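# Unpack heat sink and slip sheet onto two pads

## Task

Lift the finned metal heat sink and the slip sheet it rests on out of their crate. Set the heat sink upright with its fins pointing up on the small pad, and lay the sheet flat on the large pad. Each must sit fully within the outline of its own pad.

## Robot and tools

ROBOT. Two arms. left_arm carries a two-finger gripper. right_arm carries a suction cup tool. Calibrated bases in the scene frame: left_arm at (+0.032, +0.447, +0.020) m, quat_wxyz (+1.000, 0, 0, +0.022); right_arm at (-0.033, -0.359, +0.020) m, quat_wxyz (+1.000, 0, 0, -0.019). Both bases have +z pointing up.

FRAMES. Scene frame: origin at table-top height, halfway between the nominal bases, +z up, +x out over the table, left_arm toward +y. Image left/right does not match arm names. Each arm reports its hand pose, velocities and wrist camera pose in its own base frame. Motion offsets run along the current Hand target's own axes. Printed positions can be off by a few centimetres, more at long reach.

ROW LAYOUT. Every row has 16 numbers, each in [-1, 1], covering both arms even if one stays still: left dx, dy, dz, rx, ry, rz, position, force_limit, speed, then right dx, dy, dz, rx, ry, rz, suction. The six pose numbers are an offset, not a pose: they are measured from that arm's Hand target at the start of the action (or move). 1.0 equals 0.6 m for dx/dy/dz and 180 degrees for rotation; rx, ry, rz form a single rotation vector. Within one action all rows count from the same start, so they do not add up; a new action starts from the new Hand target, so repeating an offset moves further. All six zeros re-commands the present Hand target. Gripper and suction numbers are absolute settings; to keep them, repeat the last values sent (0 is a real command).

LEFT GRIPPER. position: +1 fully open (85 mm), pads touch near -0.8, -1 closes until blocked. force_limit sets motor push; speed sets finger speed (about 20 mm/s at -1, 85 at 0, 150 at +1). Both begin at +1. A slow close at force_limit -1 gives roughly 30 N per pad, +1 about 100 N; a fast close from a wider gap gives much more (120-245 N). New force_limit or speed only applies after a position change of at least 0.01. Fingers point along gripper +z and close along its y axis; the reported point lies between closed pads; fingertips extend 19 mm past it closed, 6 mm open. A block protrudes about 10 cm toward gripper +x. object_status: 0 moving, 1 blocked while opening, 2 blocked while closing (a grip), 3 reached the commanded position or pads met. position_measured is in counts: 3 open, 78 about 60 mm, 130 about 40 mm, 180 about 20 mm, 230 closed.

RIGHT SUCTION. suction above 0.01 is on, 0.01 or less is off; it persists. The 41 mm rim must press on a smooth flat area with no holes, seams or edges under it. suction_measured near 0 means no seal, 0.83+ airtight; part_present goes to 1 at 0.50 and back to 0 below 0.45. Under vacuum the cup shrinks, so a held part sits up to 16 mm nearer the tool. To release, set the part down on its support first, then switch off and give the vacuum a moment; the cup may touch until the tool is 22 mm away. A cup sealed on the table pins the tool; switch off to free it. About 3 cm behind the rim the tool body widens up to 9 cm sideways.

TOOLS. execute_actions(actions, cameras): actions is a list of actions, each a table of up to 15 rows, one row per 1/30 s step; fewer rows means the last row is held for the rest. An empty list just returns state and images. move(target, speed, blend, stop_force, zero, blocking, cameras): target is one row or up to 15 rows, all offsets counted from the same starting Hand targets; straight paths, no obstacle avoidance, at least 0.5 s, cut at 10 s. speed in m/s, 0.002 to 1, default 0.25 (turns at twice that in rad/s), one value or one per target. blend in m rounds corners. stop_force in N, 12 to 80, ends an arm's path on that much extra push; use it only slowly, with no wrist turning, leave it out when backing off a contact, and expect no reading near stretched or straight-wrist poses. zero (default true) re-zeros before the move. blocking=false returns early but cannot combine with stop_force. The result adds a move: line (done, off_target, moving, held, fault; limits=paced or held). wait(seconds 0 to 10). stop() brakes a running move. zoom_image(camera, region [x0, y0, x1, y1], at most 504x504) on cam_head_left, cam_head_right, cam_left_wrist or cam_right_wrist, each 896x504. finished_scene(scene) ends the current scene irreversibly.

MOTION AND RESULTS. Each step the command is clipped to within 70 mm and 16 degrees of the measured pose, so one action may fall short; Hand target shows the clipped command. If an arm rests short, send the missing distance. Results give end_effector_position (m), end_effector_quat_wxyz, joint velocities (within noise = still), and flange force along the end effector axes.

AVOID. Arms are stiff: commanding even slightly past a firm contact can trigger a fault. 150 N outside force or joint torque at its limit (140 N m for waist, shoulder, elbow; 35.2 for the three wrist joints, load weight included) stops the arm for 10 s. Do not drop parts, release them while moving, slam, swing loads fast, squeeze hard on a part still resting on something, or let the arms press on each other. Anything leaving the table fails the job. Holding loads or stretching out heats motors; a MOTOR HOT line warns of a 30-60 s stop. Loose objects may get nudged occasionally.

Each tool is called after "Emit:" as name([rows], argument=value, ...), one row to a line, values as JSON.

## Session

I'll start by looking at the current state.

Emit:
execute_actions(actions=[])

Scene clock: 0.00 s.
left_arm: end_effector_position=(+0.3153, -0.1067, +0.1337) position_measured=3 object_status=3 end_effector_quat_wxyz=(-0.039, -0.424, +0.897, -0.123) | right_arm: end_effector_position=(+0.4462, +0.3051, +0.3154) suction_measured=0.00 part_present=0 end_effector_quat_wxyz=(-0.327, +0.500, +0.701, +0.390)
Joint positions: left_arm=[0.331 -0.321 -0.728 0.269 -1.228 0.453] | right_arm=[0.235 0.1 0.05 -1.069 -1.41 -1.35]
Joint velocities: within noise
Flange force (N): no reading
Hand target: left_arm +0.3153, -0.1067, +0.1337; -0.039, -0.424, +0.897, -0.123 | right_arm +0.4462, +0.3051, +0.3154; -0.327, +0.500, +0.701, +0.390

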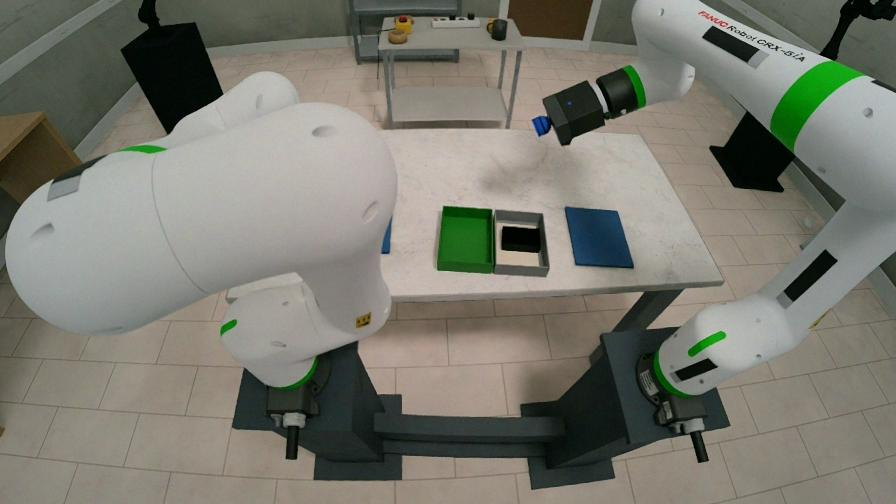

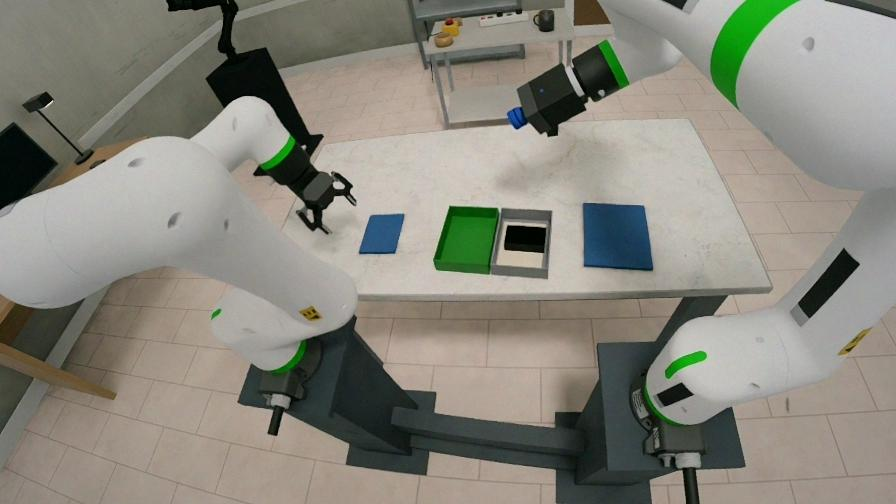

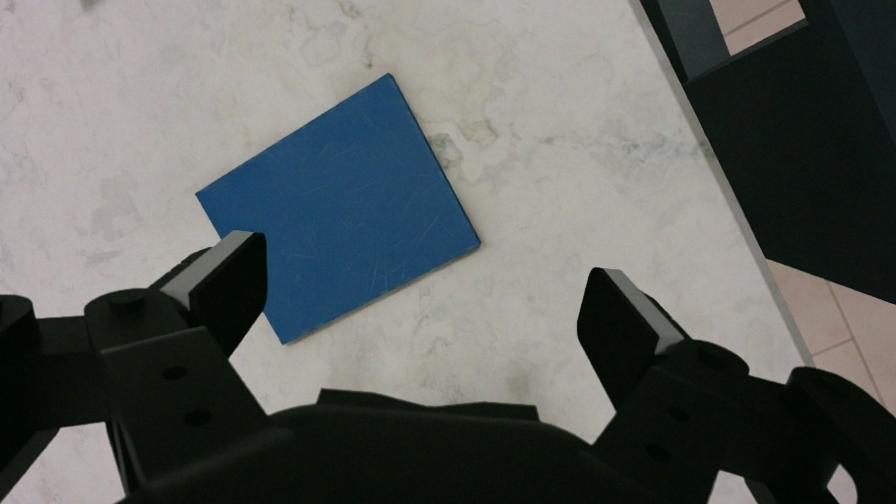

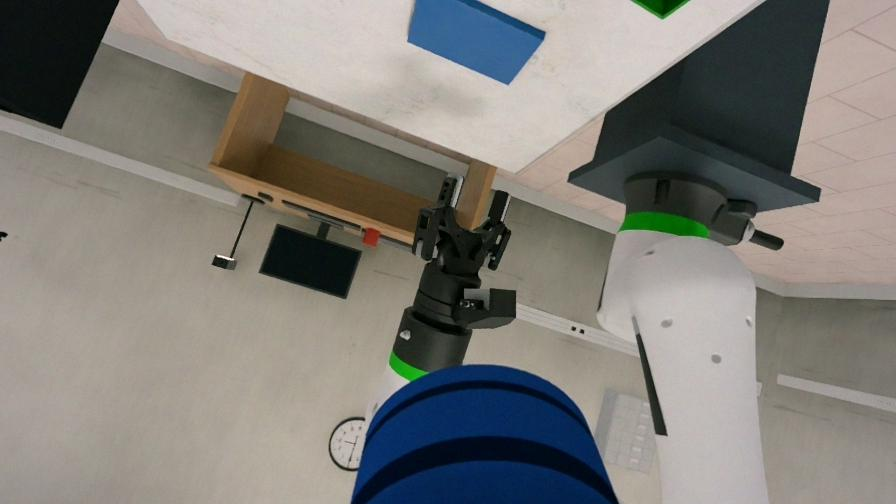

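Emit:
zoom_image(camera="cam_head_right", region=[340, 180, 680, 300])

Emit:
zoom_image(camera="cam_head_left", region=[380, 180, 680, 300])

Scaled by 1.482 from the camera's 896x504 image, which has a finer 1280x720 frame.

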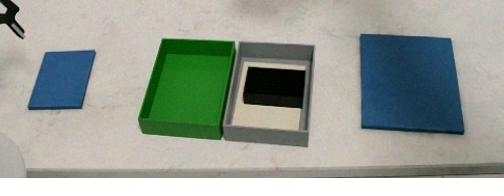

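Scaled by 1.680 from the camera's 896x504 image, which has a finer 1280x720 frame.

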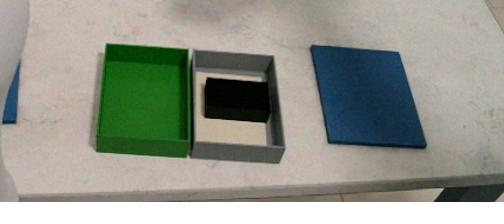

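Emit:
move(target=[0,0,0,0,0,0,1,1,1,-0.148,-0.1042,-0.533,0.0363,-0.3388,0.0843,0], speed=0.25)

Scene clock: 6.97 s.
left_arm: end_effector_position=(+0.3153, -0.1067, +0.1337) position_measured=3 object_status=3 end_effector_quat_wxyz=(-0.039, -0.424, +0.897, -0.123) | right_arm: end_effector_position=(+0.4339, -0.0261, +0.3807) suction_measured=0.00 part_present=0 end_effector_quat_wxyz=(-0.001, +0.693, +0.721, +0.000)
Joint positions: left_arm=[0.331 -0.321 -0.728 0.269 -1.228 0.453] | right_arm=[0.243 -0.018 0.172 -0.001 -1.761 -1.775]
Joint velocities: within noise
Flange force (N): left_arm=[3.0 -3.5 2.0] | right_arm=[1.3 -7.2 3.3]
Hand target: left_arm +0.3153, -0.1067, +0.1337; -0.039, -0.424, +0.897, -0.123 | right_arm +0.4339, -0.0261, +0.3807; -0.001, +0.693, +0.721, +0.000
Off the commanded pose: left_arm 0.000 m, 0 deg | right_arm 0.000 m, 0 deg.
move: done

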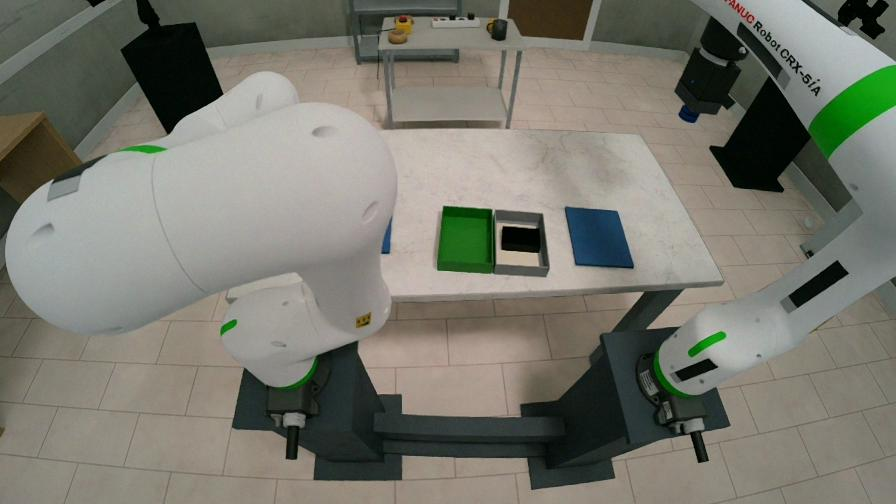

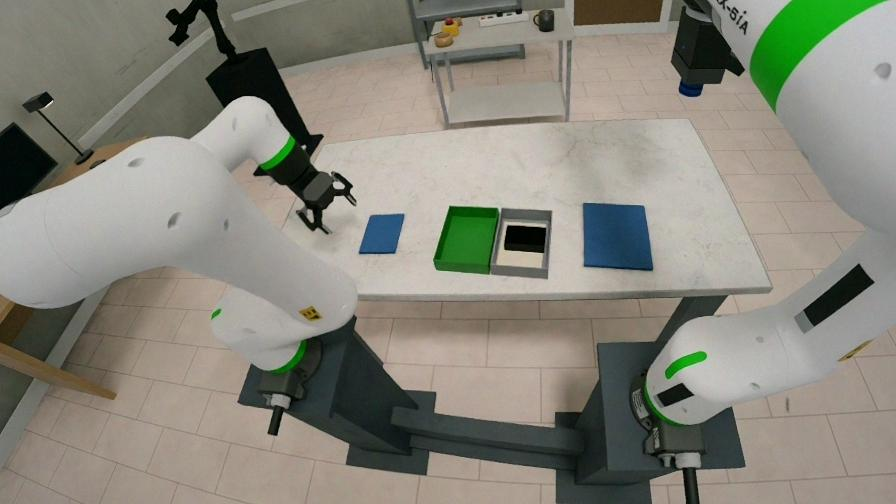

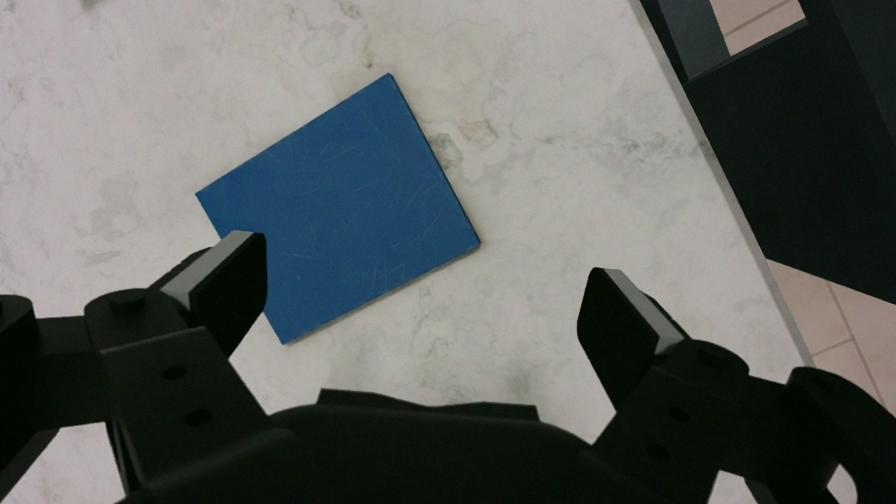

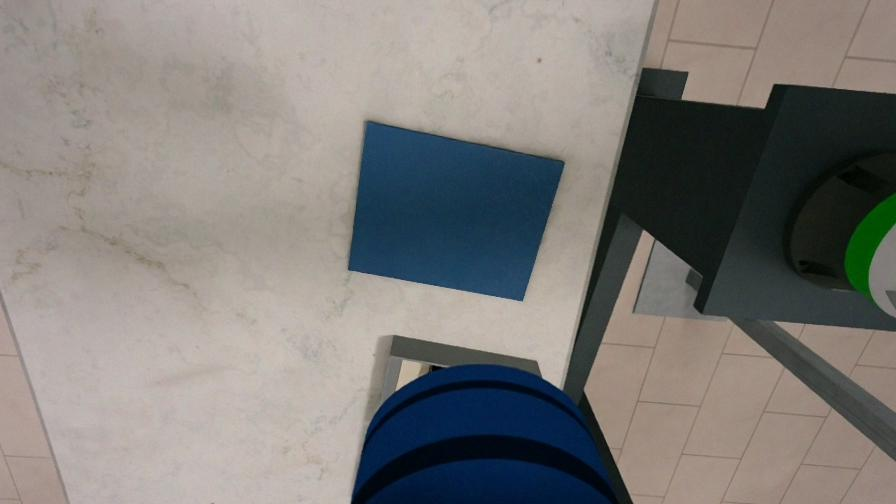

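Emit:
move(target=[0.5628,-0.339,-0.2993,-0.0402,-0.0735,-0.2037,1,1,1,0,0,0,0,0,0,0], speed=0.25)

Scene clock: 9.67 s.
left_arm: end_effector_position=(+0.2505, -0.4389, +0.4041) position_measured=3 object_status=3 end_effector_quat_wxyz=(+0.000, +0.691, -0.722, +0.000) | right_arm: end_effector_position=(+0.4339, -0.0261, +0.3807) suction_measured=0.00 part_present=0 end_effector_quat_wxyz=(-0.001, +0.693, +0.721, +0.000)
Joint positions: left_arm=[-0.792 0.192 0.497 0 -1.876 2.319] | right_arm=[0.243 -0.018 0.172 -0.001 -1.761 -1.775]
Joint velocities: within noise
Flange force (N): left_arm=[0.3 3.3 2.3] | right_arm=[1.1 -7.0 3.2]
Hand target: left_arm +0.2505, -0.4389, +0.4041; +0.000, +0.691, -0.722, +0.000 | right_arm +0.4339, -0.0261, +0.3807; -0.001, +0.693, +0.721, +0.000
Off the commanded pose: left_arm 0.000 m, 0 deg | right_arm 0.000 m, 0 deg.
move: done

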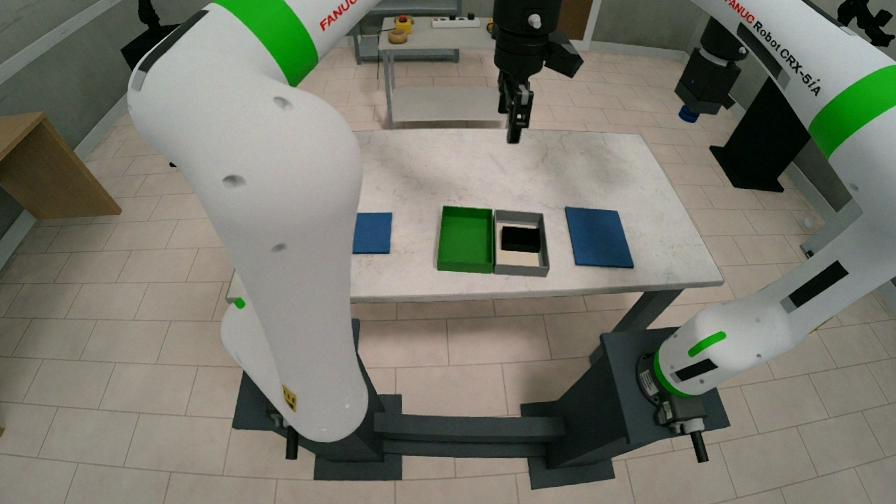

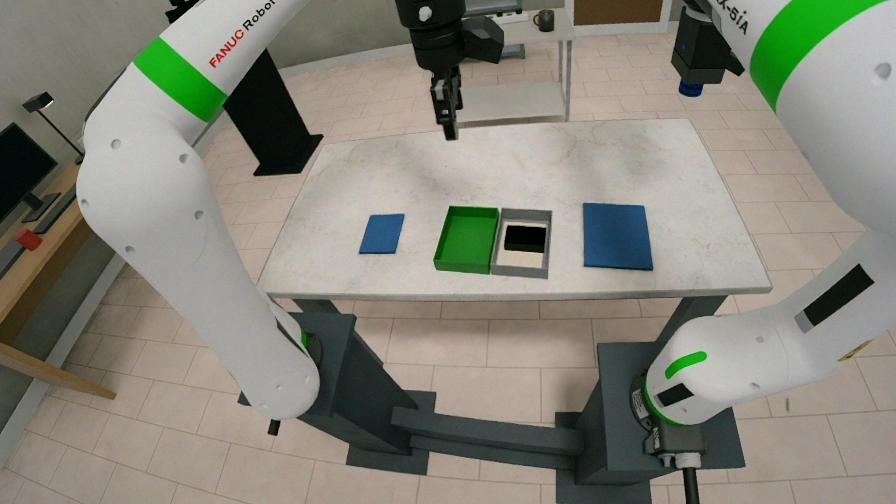

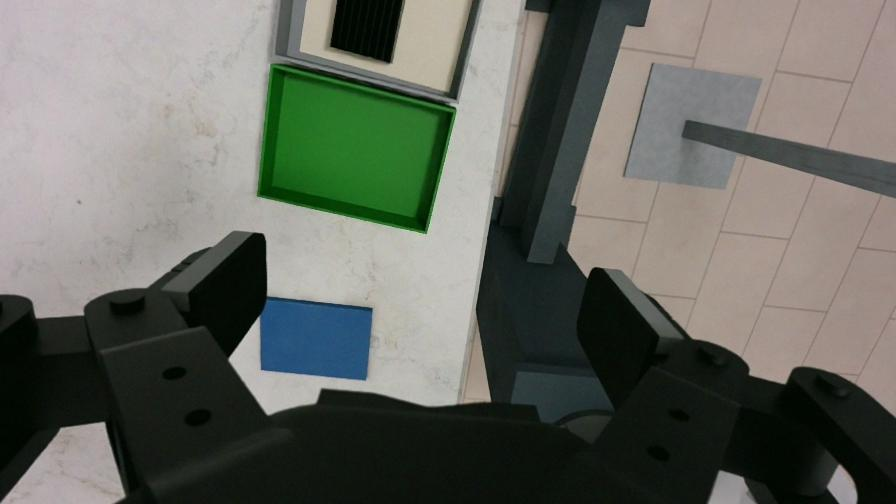

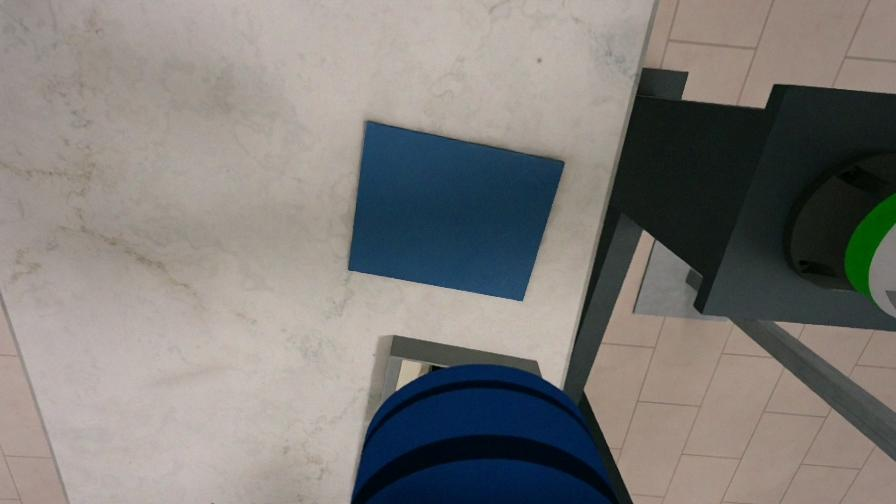

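Emit:
move(target=[0,-0.166667,0,0,0,0,1,1,1,0,0.166667,0,0,0,0,0], speed=0.2, cameras=["cam_left_wrist", "cam_right_wrist"])

Scene clock: 13.17 s.
left_arm: end_effector_position=(+0.3504, -0.4433, +0.4041) position_measured=3 object_status=3 end_effector_quat_wxyz=(+0.000, +0.691, -0.722, +0.000) | right_arm: end_effector_position=(+0.5338, -0.0222, +0.3806) suction_measured=0.00 part_present=0 end_effector_quat_wxyz=(-0.001, +0.693, +0.721, +0.000)
Joint positions: left_arm=[-0.67 0.366 0.718 0 -1.924 2.197] | right_arm=[0.204 0.243 0.46 -0.001 -1.789 -1.736]
Joint velocities: within noise
Flange force (N): left_arm=[1.1 2.3 1.1] | right_arm=[1.6 -10.4 3.9]
Hand target: left_arm +0.3504, -0.4433, +0.4041; +0.000, +0.691, -0.722, +0.000 | right_arm +0.5339, -0.0222, +0.3806; -0.001, +0.693, +0.721, +0.000
Off the commanded pose: left_arm 0.000 m, 0 deg | right_arm 0.000 m, 0 deg.
move: done
Images, in order (width x height): cam_left_wrist 896x504, cam_right_wrist 896x504.

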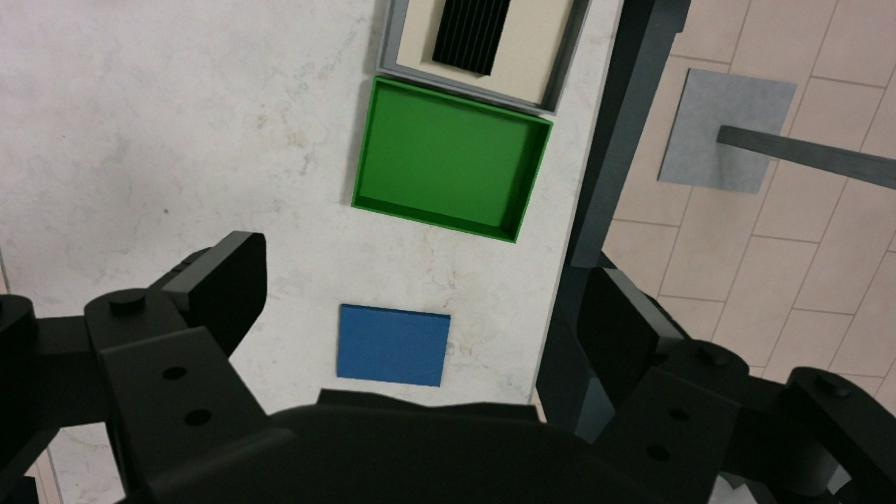

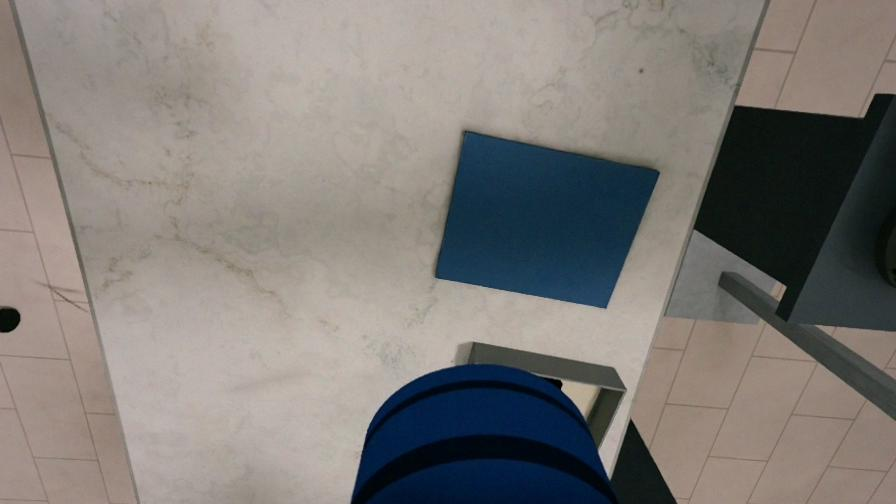

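Emit:
move(target=[0.166667,0.075,0.16667,0,0,0,1,1,1,0,-0.166667,0,0,0,0,0], speed=0.2, cameras=["cam_head_left","cam_left_wrist", "cam_right_wrist"])

Scene clock: 16.27 s.
left_arm: end_effector_position=(+0.3009, -0.5412, +0.3041) position_measured=3 object_status=3 end_effector_quat_wxyz=(+0.000, +0.691, -0.722, +0.000) | right_arm: end_effector_position=(+0.4340, -0.0261, +0.3806) suction_measured=0.00 part_present=0 end_effector_quat_wxyz=(-0.001, +0.693, +0.721, +0.000)
Joint positions: left_arm=[-0.852 0.455 0.603 0 -1.719 2.379] | right_arm=[0.243 -0.017 0.172 -0.001 -1.761 -1.775]
Joint velocities: within noise
Flange force (N): left_arm=[0.8 2.2 1.1] | right_arm=[1.2 -6.6 3.2]
Hand target: left_arm +0.3010, -0.5412, +0.3041; +0.000, +0.691, -0.722, +0.000 | right_arm +0.4339, -0.0261, +0.3807; -0.001, +0.693, +0.721, +0.000
Off the commanded pose: left_arm 0.000 m, 0 deg | right_arm 0.000 m, 0 deg.
move: done
Images, in order (width x height): cam_head_left 896x504, cam_left_wrist 896x504, cam_right_wrist 896x504.

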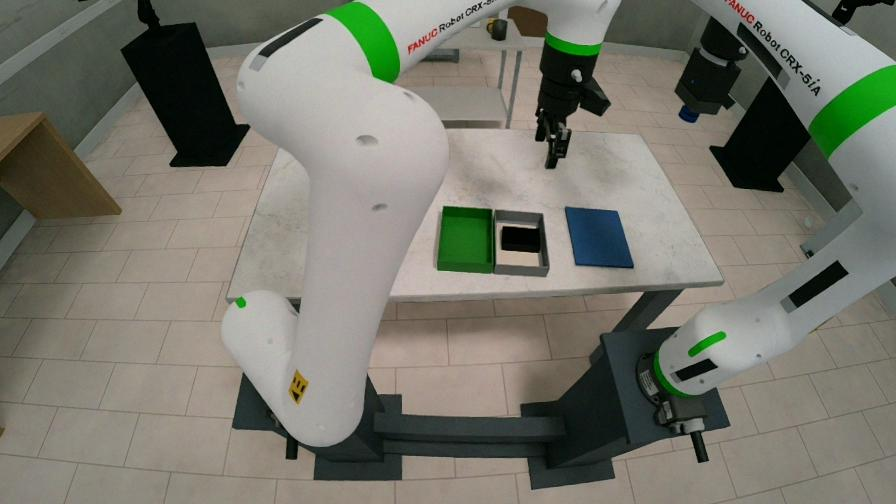

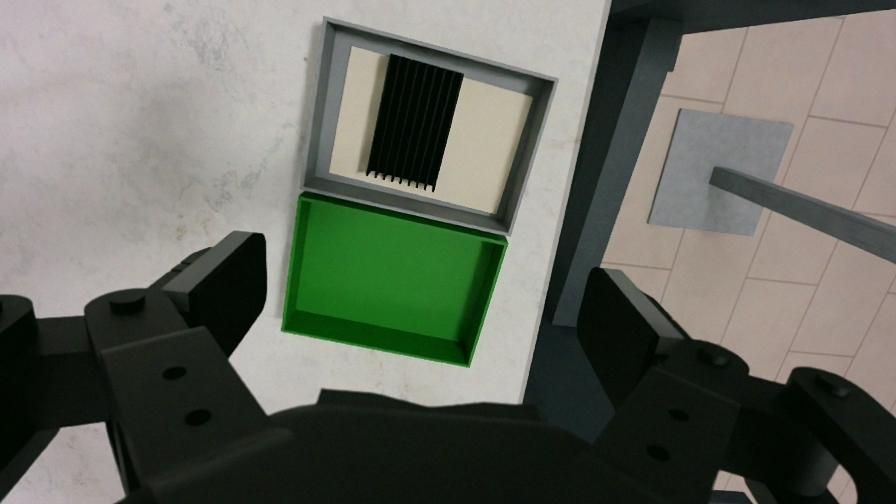

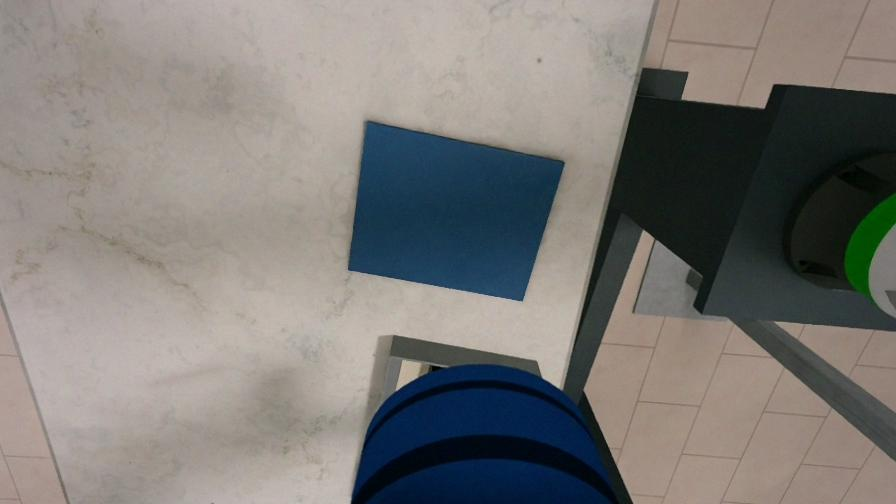

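Emit:
zoom_image(camera="cam_left_wrist", region=[280, 0, 600, 240])

Scaled by 1.575 from the camera's 896x504 image, which has a finer 1280x720 frame.

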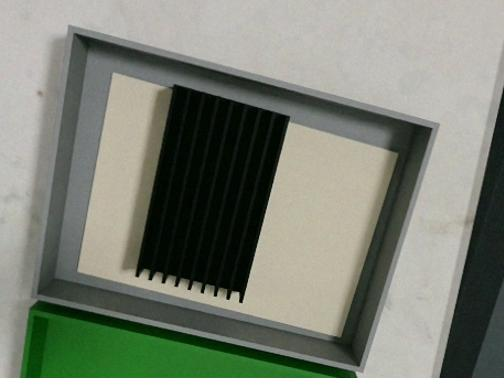

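Emit:
move(target=[0,0,0,0,0,0.5,1,1,1,0,0,0,0,0,-0.5,0], speed=0.4, cameras=["cam_head_right","cam_left_wrist", "cam_right_wrist"])

Scene clock: 21.63 s.
left_arm: end_effector_position=(+0.3010, -0.5412, +0.3040) position_measured=3 object_status=3 end_effector_quat_wxyz=(+0.000, +0.022, +1.000, +0.000) | right_arm: end_effector_position=(+0.4339, -0.0261, +0.3807) suction_measured=0.00 part_present=0 end_effector_quat_wxyz=(+0.000, -0.019, +1.000, +0.000)
Joint positions: left_arm=[-0.852 0.455 0.603 0 -1.719 0.808] | right_arm=[0.243 -0.018 0.172 -0.001 -1.761 -0.205]
Joint velocities: within noise
Flange force (N): left_arm=[3.4 0.9 1.9] | right_arm=[6.9 0.9 3.1]
Hand target: left_arm +0.3010, -0.5412, +0.3041; +0.000, +0.022, +1.000, +0.000 | right_arm +0.4339, -0.0261, +0.3807; -0.001, -0.019, +1.000, +0.000
Off the commanded pose: left_arm 0.000 m, 0 deg | right_arm 0.000 m, 0 deg.
move: done
Images, in order (width x height): cam_head_right 896x504, cam_left_wrist 896x504, cam_right_wrist 896x504.

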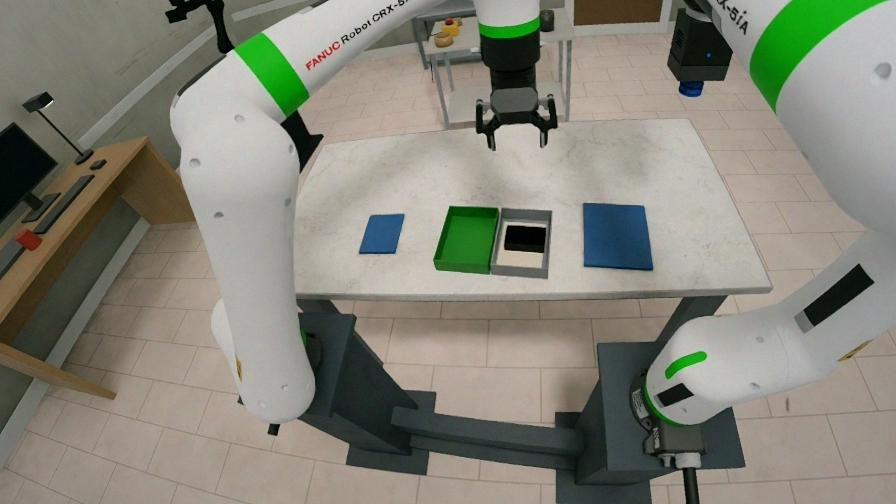

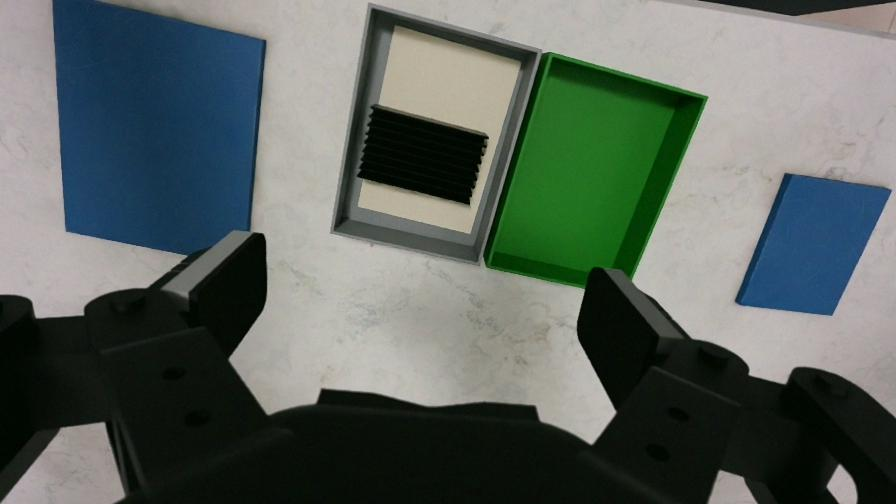

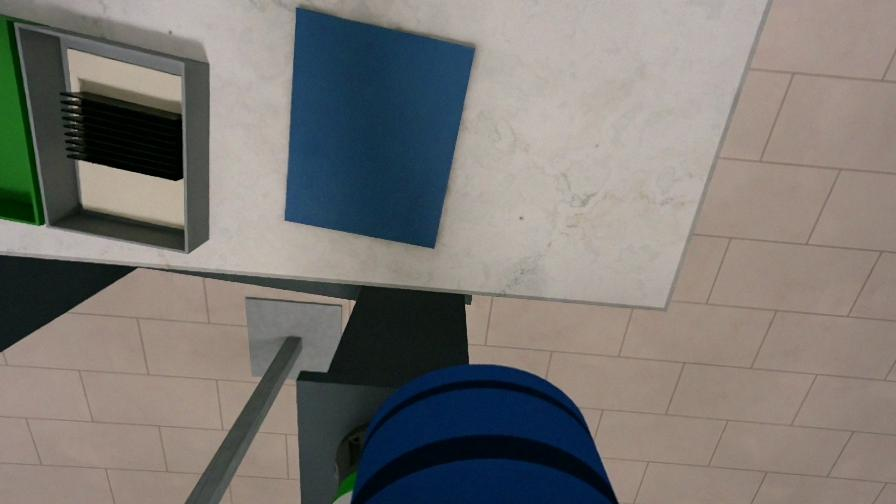

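Emit:
move(target=[0,0,0,0,0,-0.5,1,1,1,0,0,0,0,0,0.5,0], speed=0.4, cameras=["cam_left_wrist", "cam_right_wrist"])

Emit:
zoom_image(camera="cam_left_wrist", region=[280, 0, 600, 240])

Emit:
zoom_image(camera="cam_right_wrist", region=[320, 100, 620, 325])

Emit:
move(target=[0.1,0,0,0,0,0,1,1,1,0.133333,0,0,0,0,0,0], speed=0.2, cameras=["cam_left_wrist", "cam_right_wrist"])

Emit:
zoom_image(camera="cam_left_wrist", region=[260, 40, 580, 280])

Emit:
zoom_image(camera="cam_right_wrist", region=[320, 40, 620, 265])

Scene clock: 25.23 s.
left_arm: end_effector_position=(+0.3010, -0.5412, +0.3041) position_measured=3 object_status=3 end_effector_quat_wxyz=(+0.000, +0.691, -0.722, +0.000) | right_arm: end_effector_position=(+0.4339, -0.0261, +0.3807) suction_measured=0.00 part_present=0 end_effector_quat_wxyz=(-0.001, +0.693, +0.721, +0.000)
Joint positions: left_arm=[-0.852 0.455 0.603 0 -1.719 2.379] | right_arm=[0.243 -0.018 0.172 -0.001 -1.761 -1.775]
Joint velocities: within noise
Flange force (N): left_arm=[-0.2 2.9 1.2] | right_arm=[1.1 -7.4 3.5]
Hand target: left_arm +0.3010, -0.5412, +0.3041; +0.000, +0.691, -0.722, +0.000 | right_arm +0.4339, -0.0261, +0.3807; -0.001, +0.693, +0.721, +0.000
Off the commanded pose: left_arm 0.000 m, 0 deg | right_arm 0.000 m, 0 deg.
move: done
Images, in order (width x height): cam_left_wrist 896x504, cam_right_wrist 896x504.

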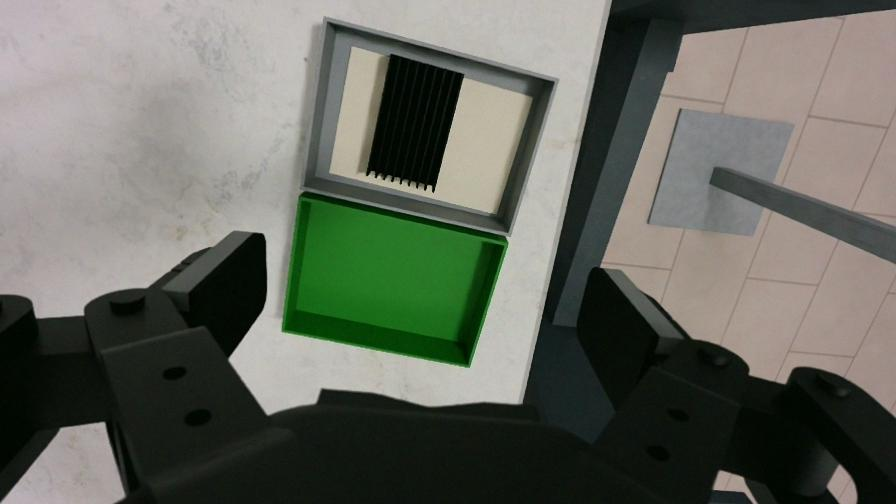

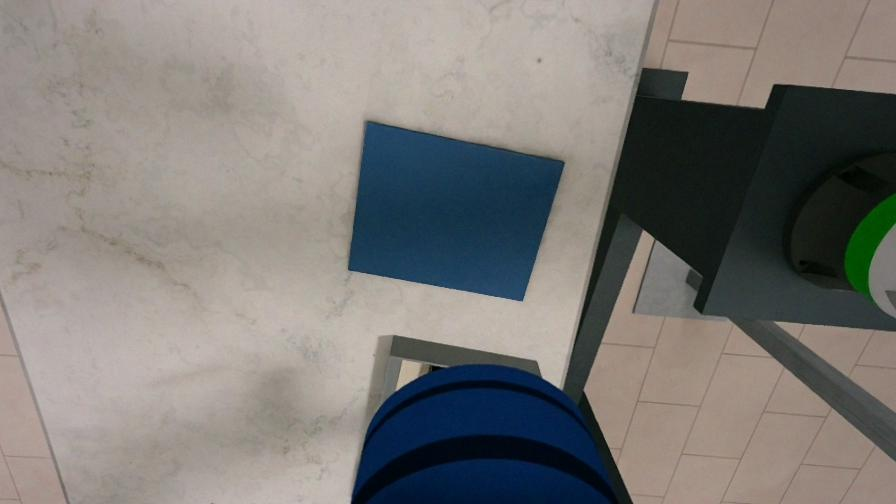

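Scaled by 1.575 from the camera's 896x504 image, which has a finer 1280x720 frame.

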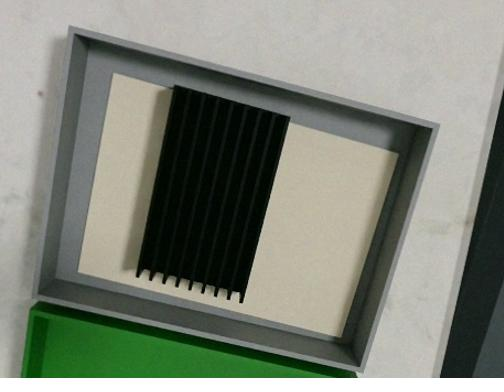

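Scaled by 1.680 from the camera's 896x504 image, which has a finer 1280x720 frame.

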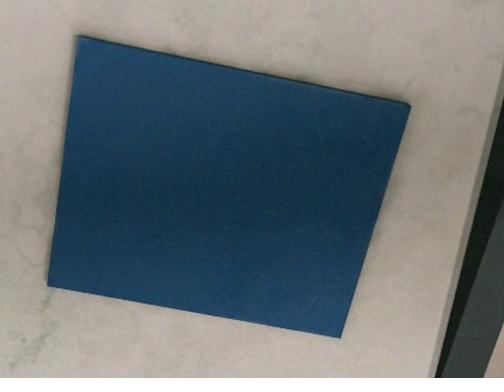

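Scene clock: 26.13 s.
left_arm: end_effector_position=(+0.2991, -0.5727, +0.3037) position_measured=3 object_status=3 end_effector_quat_wxyz=(+0.001, +0.691, -0.723, +0.001) | right_arm: end_effector_position=(+0.4322, +0.0105, +0.3806) suction_measured=0.00 part_present=0 end_effector_quat_wxyz=(-0.001, +0.693, +0.721, +0.000)
Joint positions: left_arm=[-0.886 0.536 0.72 0.001 -1.752 2.413] | right_arm=[0.328 -0.023 0.166 -0.002 -1.761 -1.86]
Joint velocities: within noise
Flange force (N): left_arm=[0.6 2.5 0.6] | right_arm=[0.9 -7.9 3.9]
Hand target: left_arm +0.2990, -0.5728, +0.3037; +0.001, +0.691, -0.723, +0.001 (not the last commanded pose) | right_arm +0.4323, +0.0105, +0.3806; -0.001, +0.693, +0.721, +0.000 (not the last commanded pose)
Off the commanded pose: left_arm 0.028 m, 0 deg | right_arm 0.043 m, 0 deg.
move: held (left_arm, right_arm; a check stopped the path); limits=held
pose unreachable (left arm): on one or more control steps of this call, first in action 0 (counted from 0), this arm could not follow its commanded pose, so it was not sent that pose on those steps. It may still have moved: this result reports where it is.
cause: moving toward the commanded pose would bring a part of the arm too close to another arm (a part of this arm just beyond joint 5 (wrist pitch) and a part of the right arm just beyond its joint 4 (forearm roll), at the place that arm was heading or pushing toward when its own hold began).
pose unreachable (right arm): on one or more control steps of this call, first in action 0 (counted from 0), this arm could not follow its commanded pose, so it was not sent that pose on those steps. It may still have moved: this result reports where it is.
cause: moving toward the commanded pose would bring a part of the arm too close to another arm (a part of this arm just beyond joint 4 (forearm roll) and a part of the left arm just beyond its joint 5 (wrist pitch), along the way the arms are being sent, or toward where that arm still pushes).
Images, in order (width x height): cam_left_wrist 896x504, cam_right_wrist 896x504.

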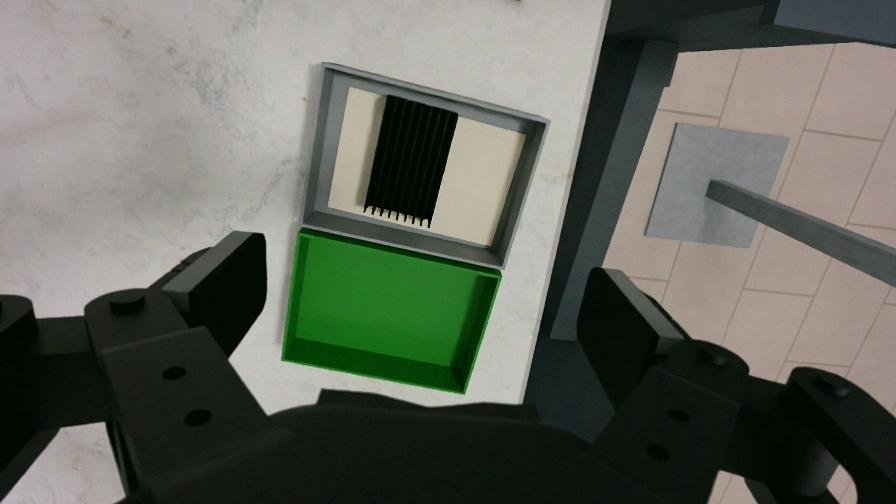

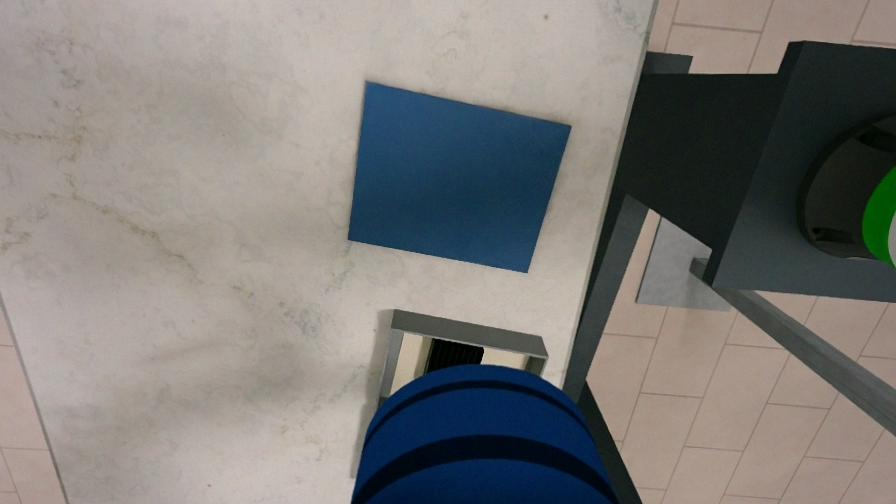

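Scaled by 1.575 from the camera's 896x504 image, which has a finer 1280x720 frame.

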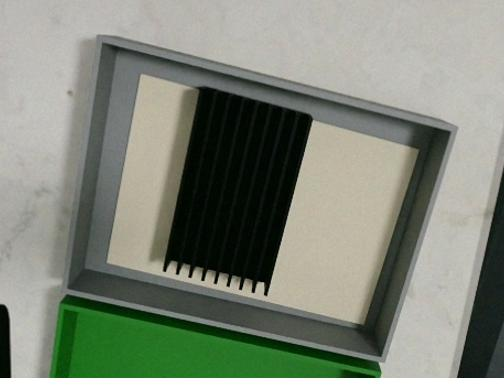

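Scaled by 1.680 from the camera's 896x504 image, which has a finer 1280x720 frame.

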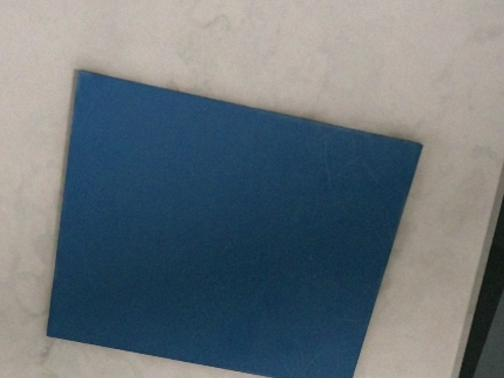

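Emit:
move(target=[0,0,0,0,0,0,1,1,1,-0.2,0,0,0,0,0,0], speed=0.2)

Emit:
zoom_image(camera="cam_head_right", region=[600, 0, 800, 130])

Emit:
zoom_image(camera="cam_head_left", region=[500, 0, 800, 180])

Scene clock: 28.20 s.
left_arm: end_effector_position=(+0.2990, -0.5728, +0.3037) position_measured=3 object_status=3 end_effector_quat_wxyz=(+0.001, +0.691, -0.723, +0.001) | right_arm: end_effector_position=(+0.4370, -0.1094, +0.3804) suction_measured=0.00 part_present=0 end_effector_quat_wxyz=(-0.001, +0.693, +0.721, +0.000)
Joint positions: left_arm=[-0.886 0.536 0.72 0.001 -1.752 2.413] | right_arm=[0.046 0.023 0.212 -0.002 -1.761 -1.578]
Joint velocities: within noise
Flange force (N): left_arm=[-0.8 3.3 1.3] | right_arm=[1.8 -7.1 3.6]
Hand target: left_arm +0.2990, -0.5728, +0.3037; +0.001, +0.691, -0.723, +0.001 | right_arm +0.4370, -0.1094, +0.3804; -0.001, +0.693, +0.721, +0.000
Off the commanded pose: left_arm 0.000 m, 0 deg | right_arm 0.000 m, 0 deg.
move: done

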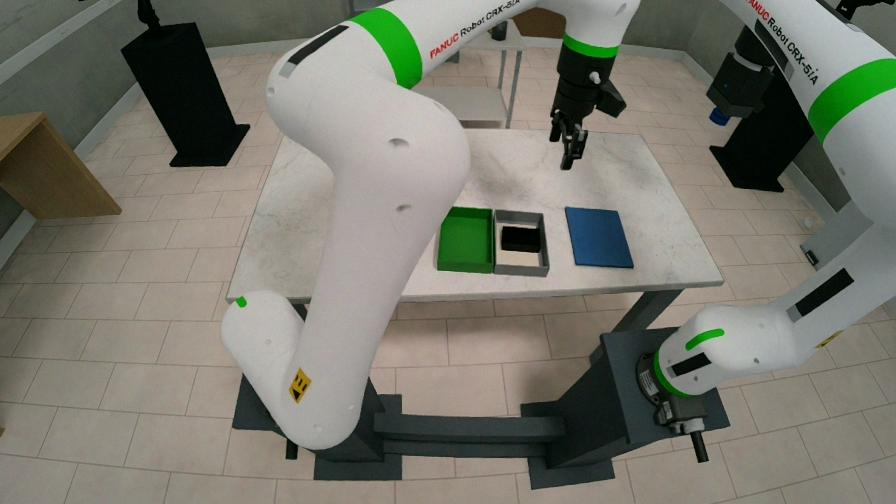

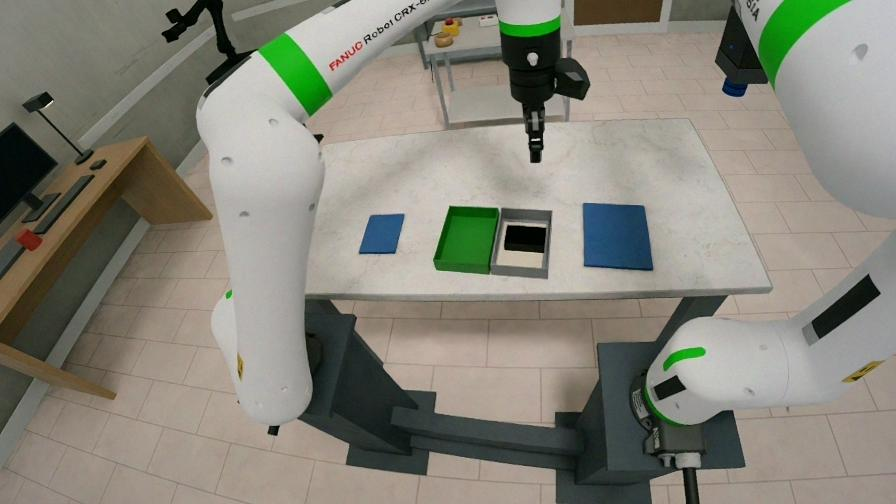

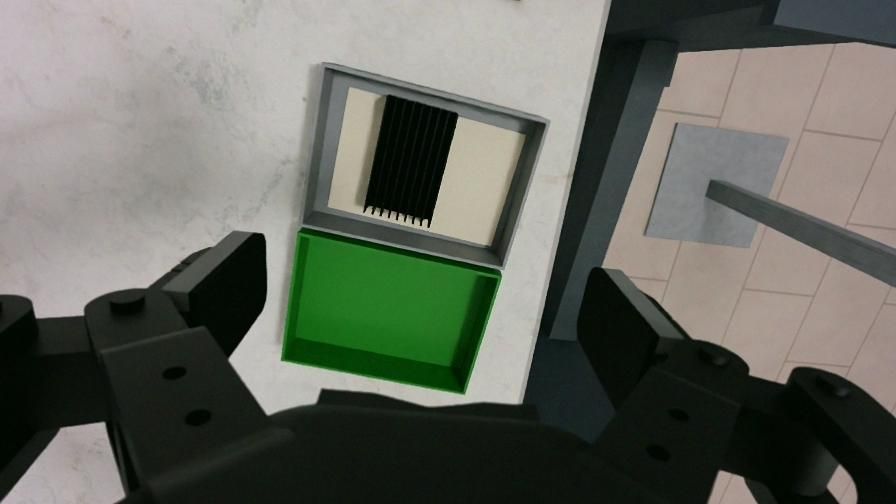

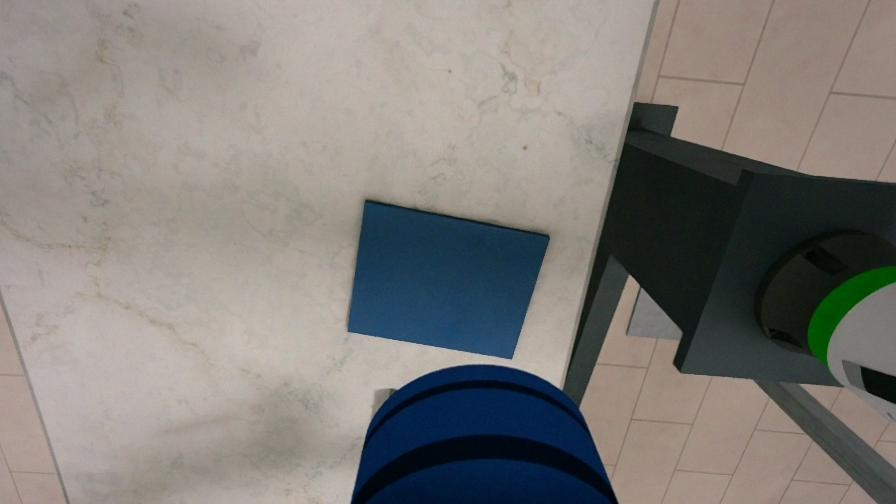

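Scaled by 2.520 from the camera's 896x504 image, which has a finer 1280x720 frame.

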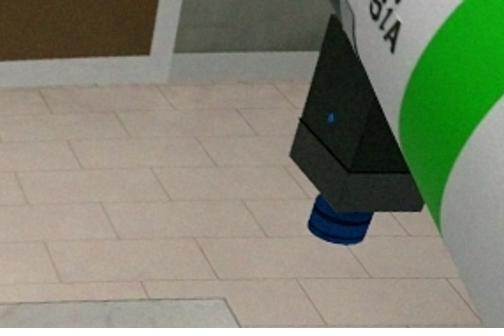

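Scaled by 1.680 from the camera's 896x504 image, which has a finer 1280x720 frame.

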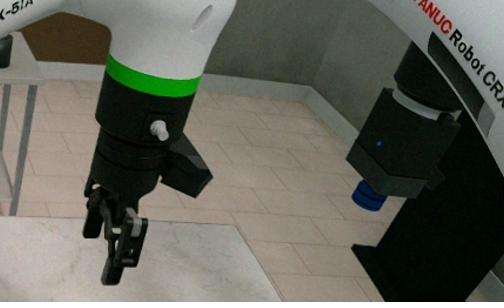

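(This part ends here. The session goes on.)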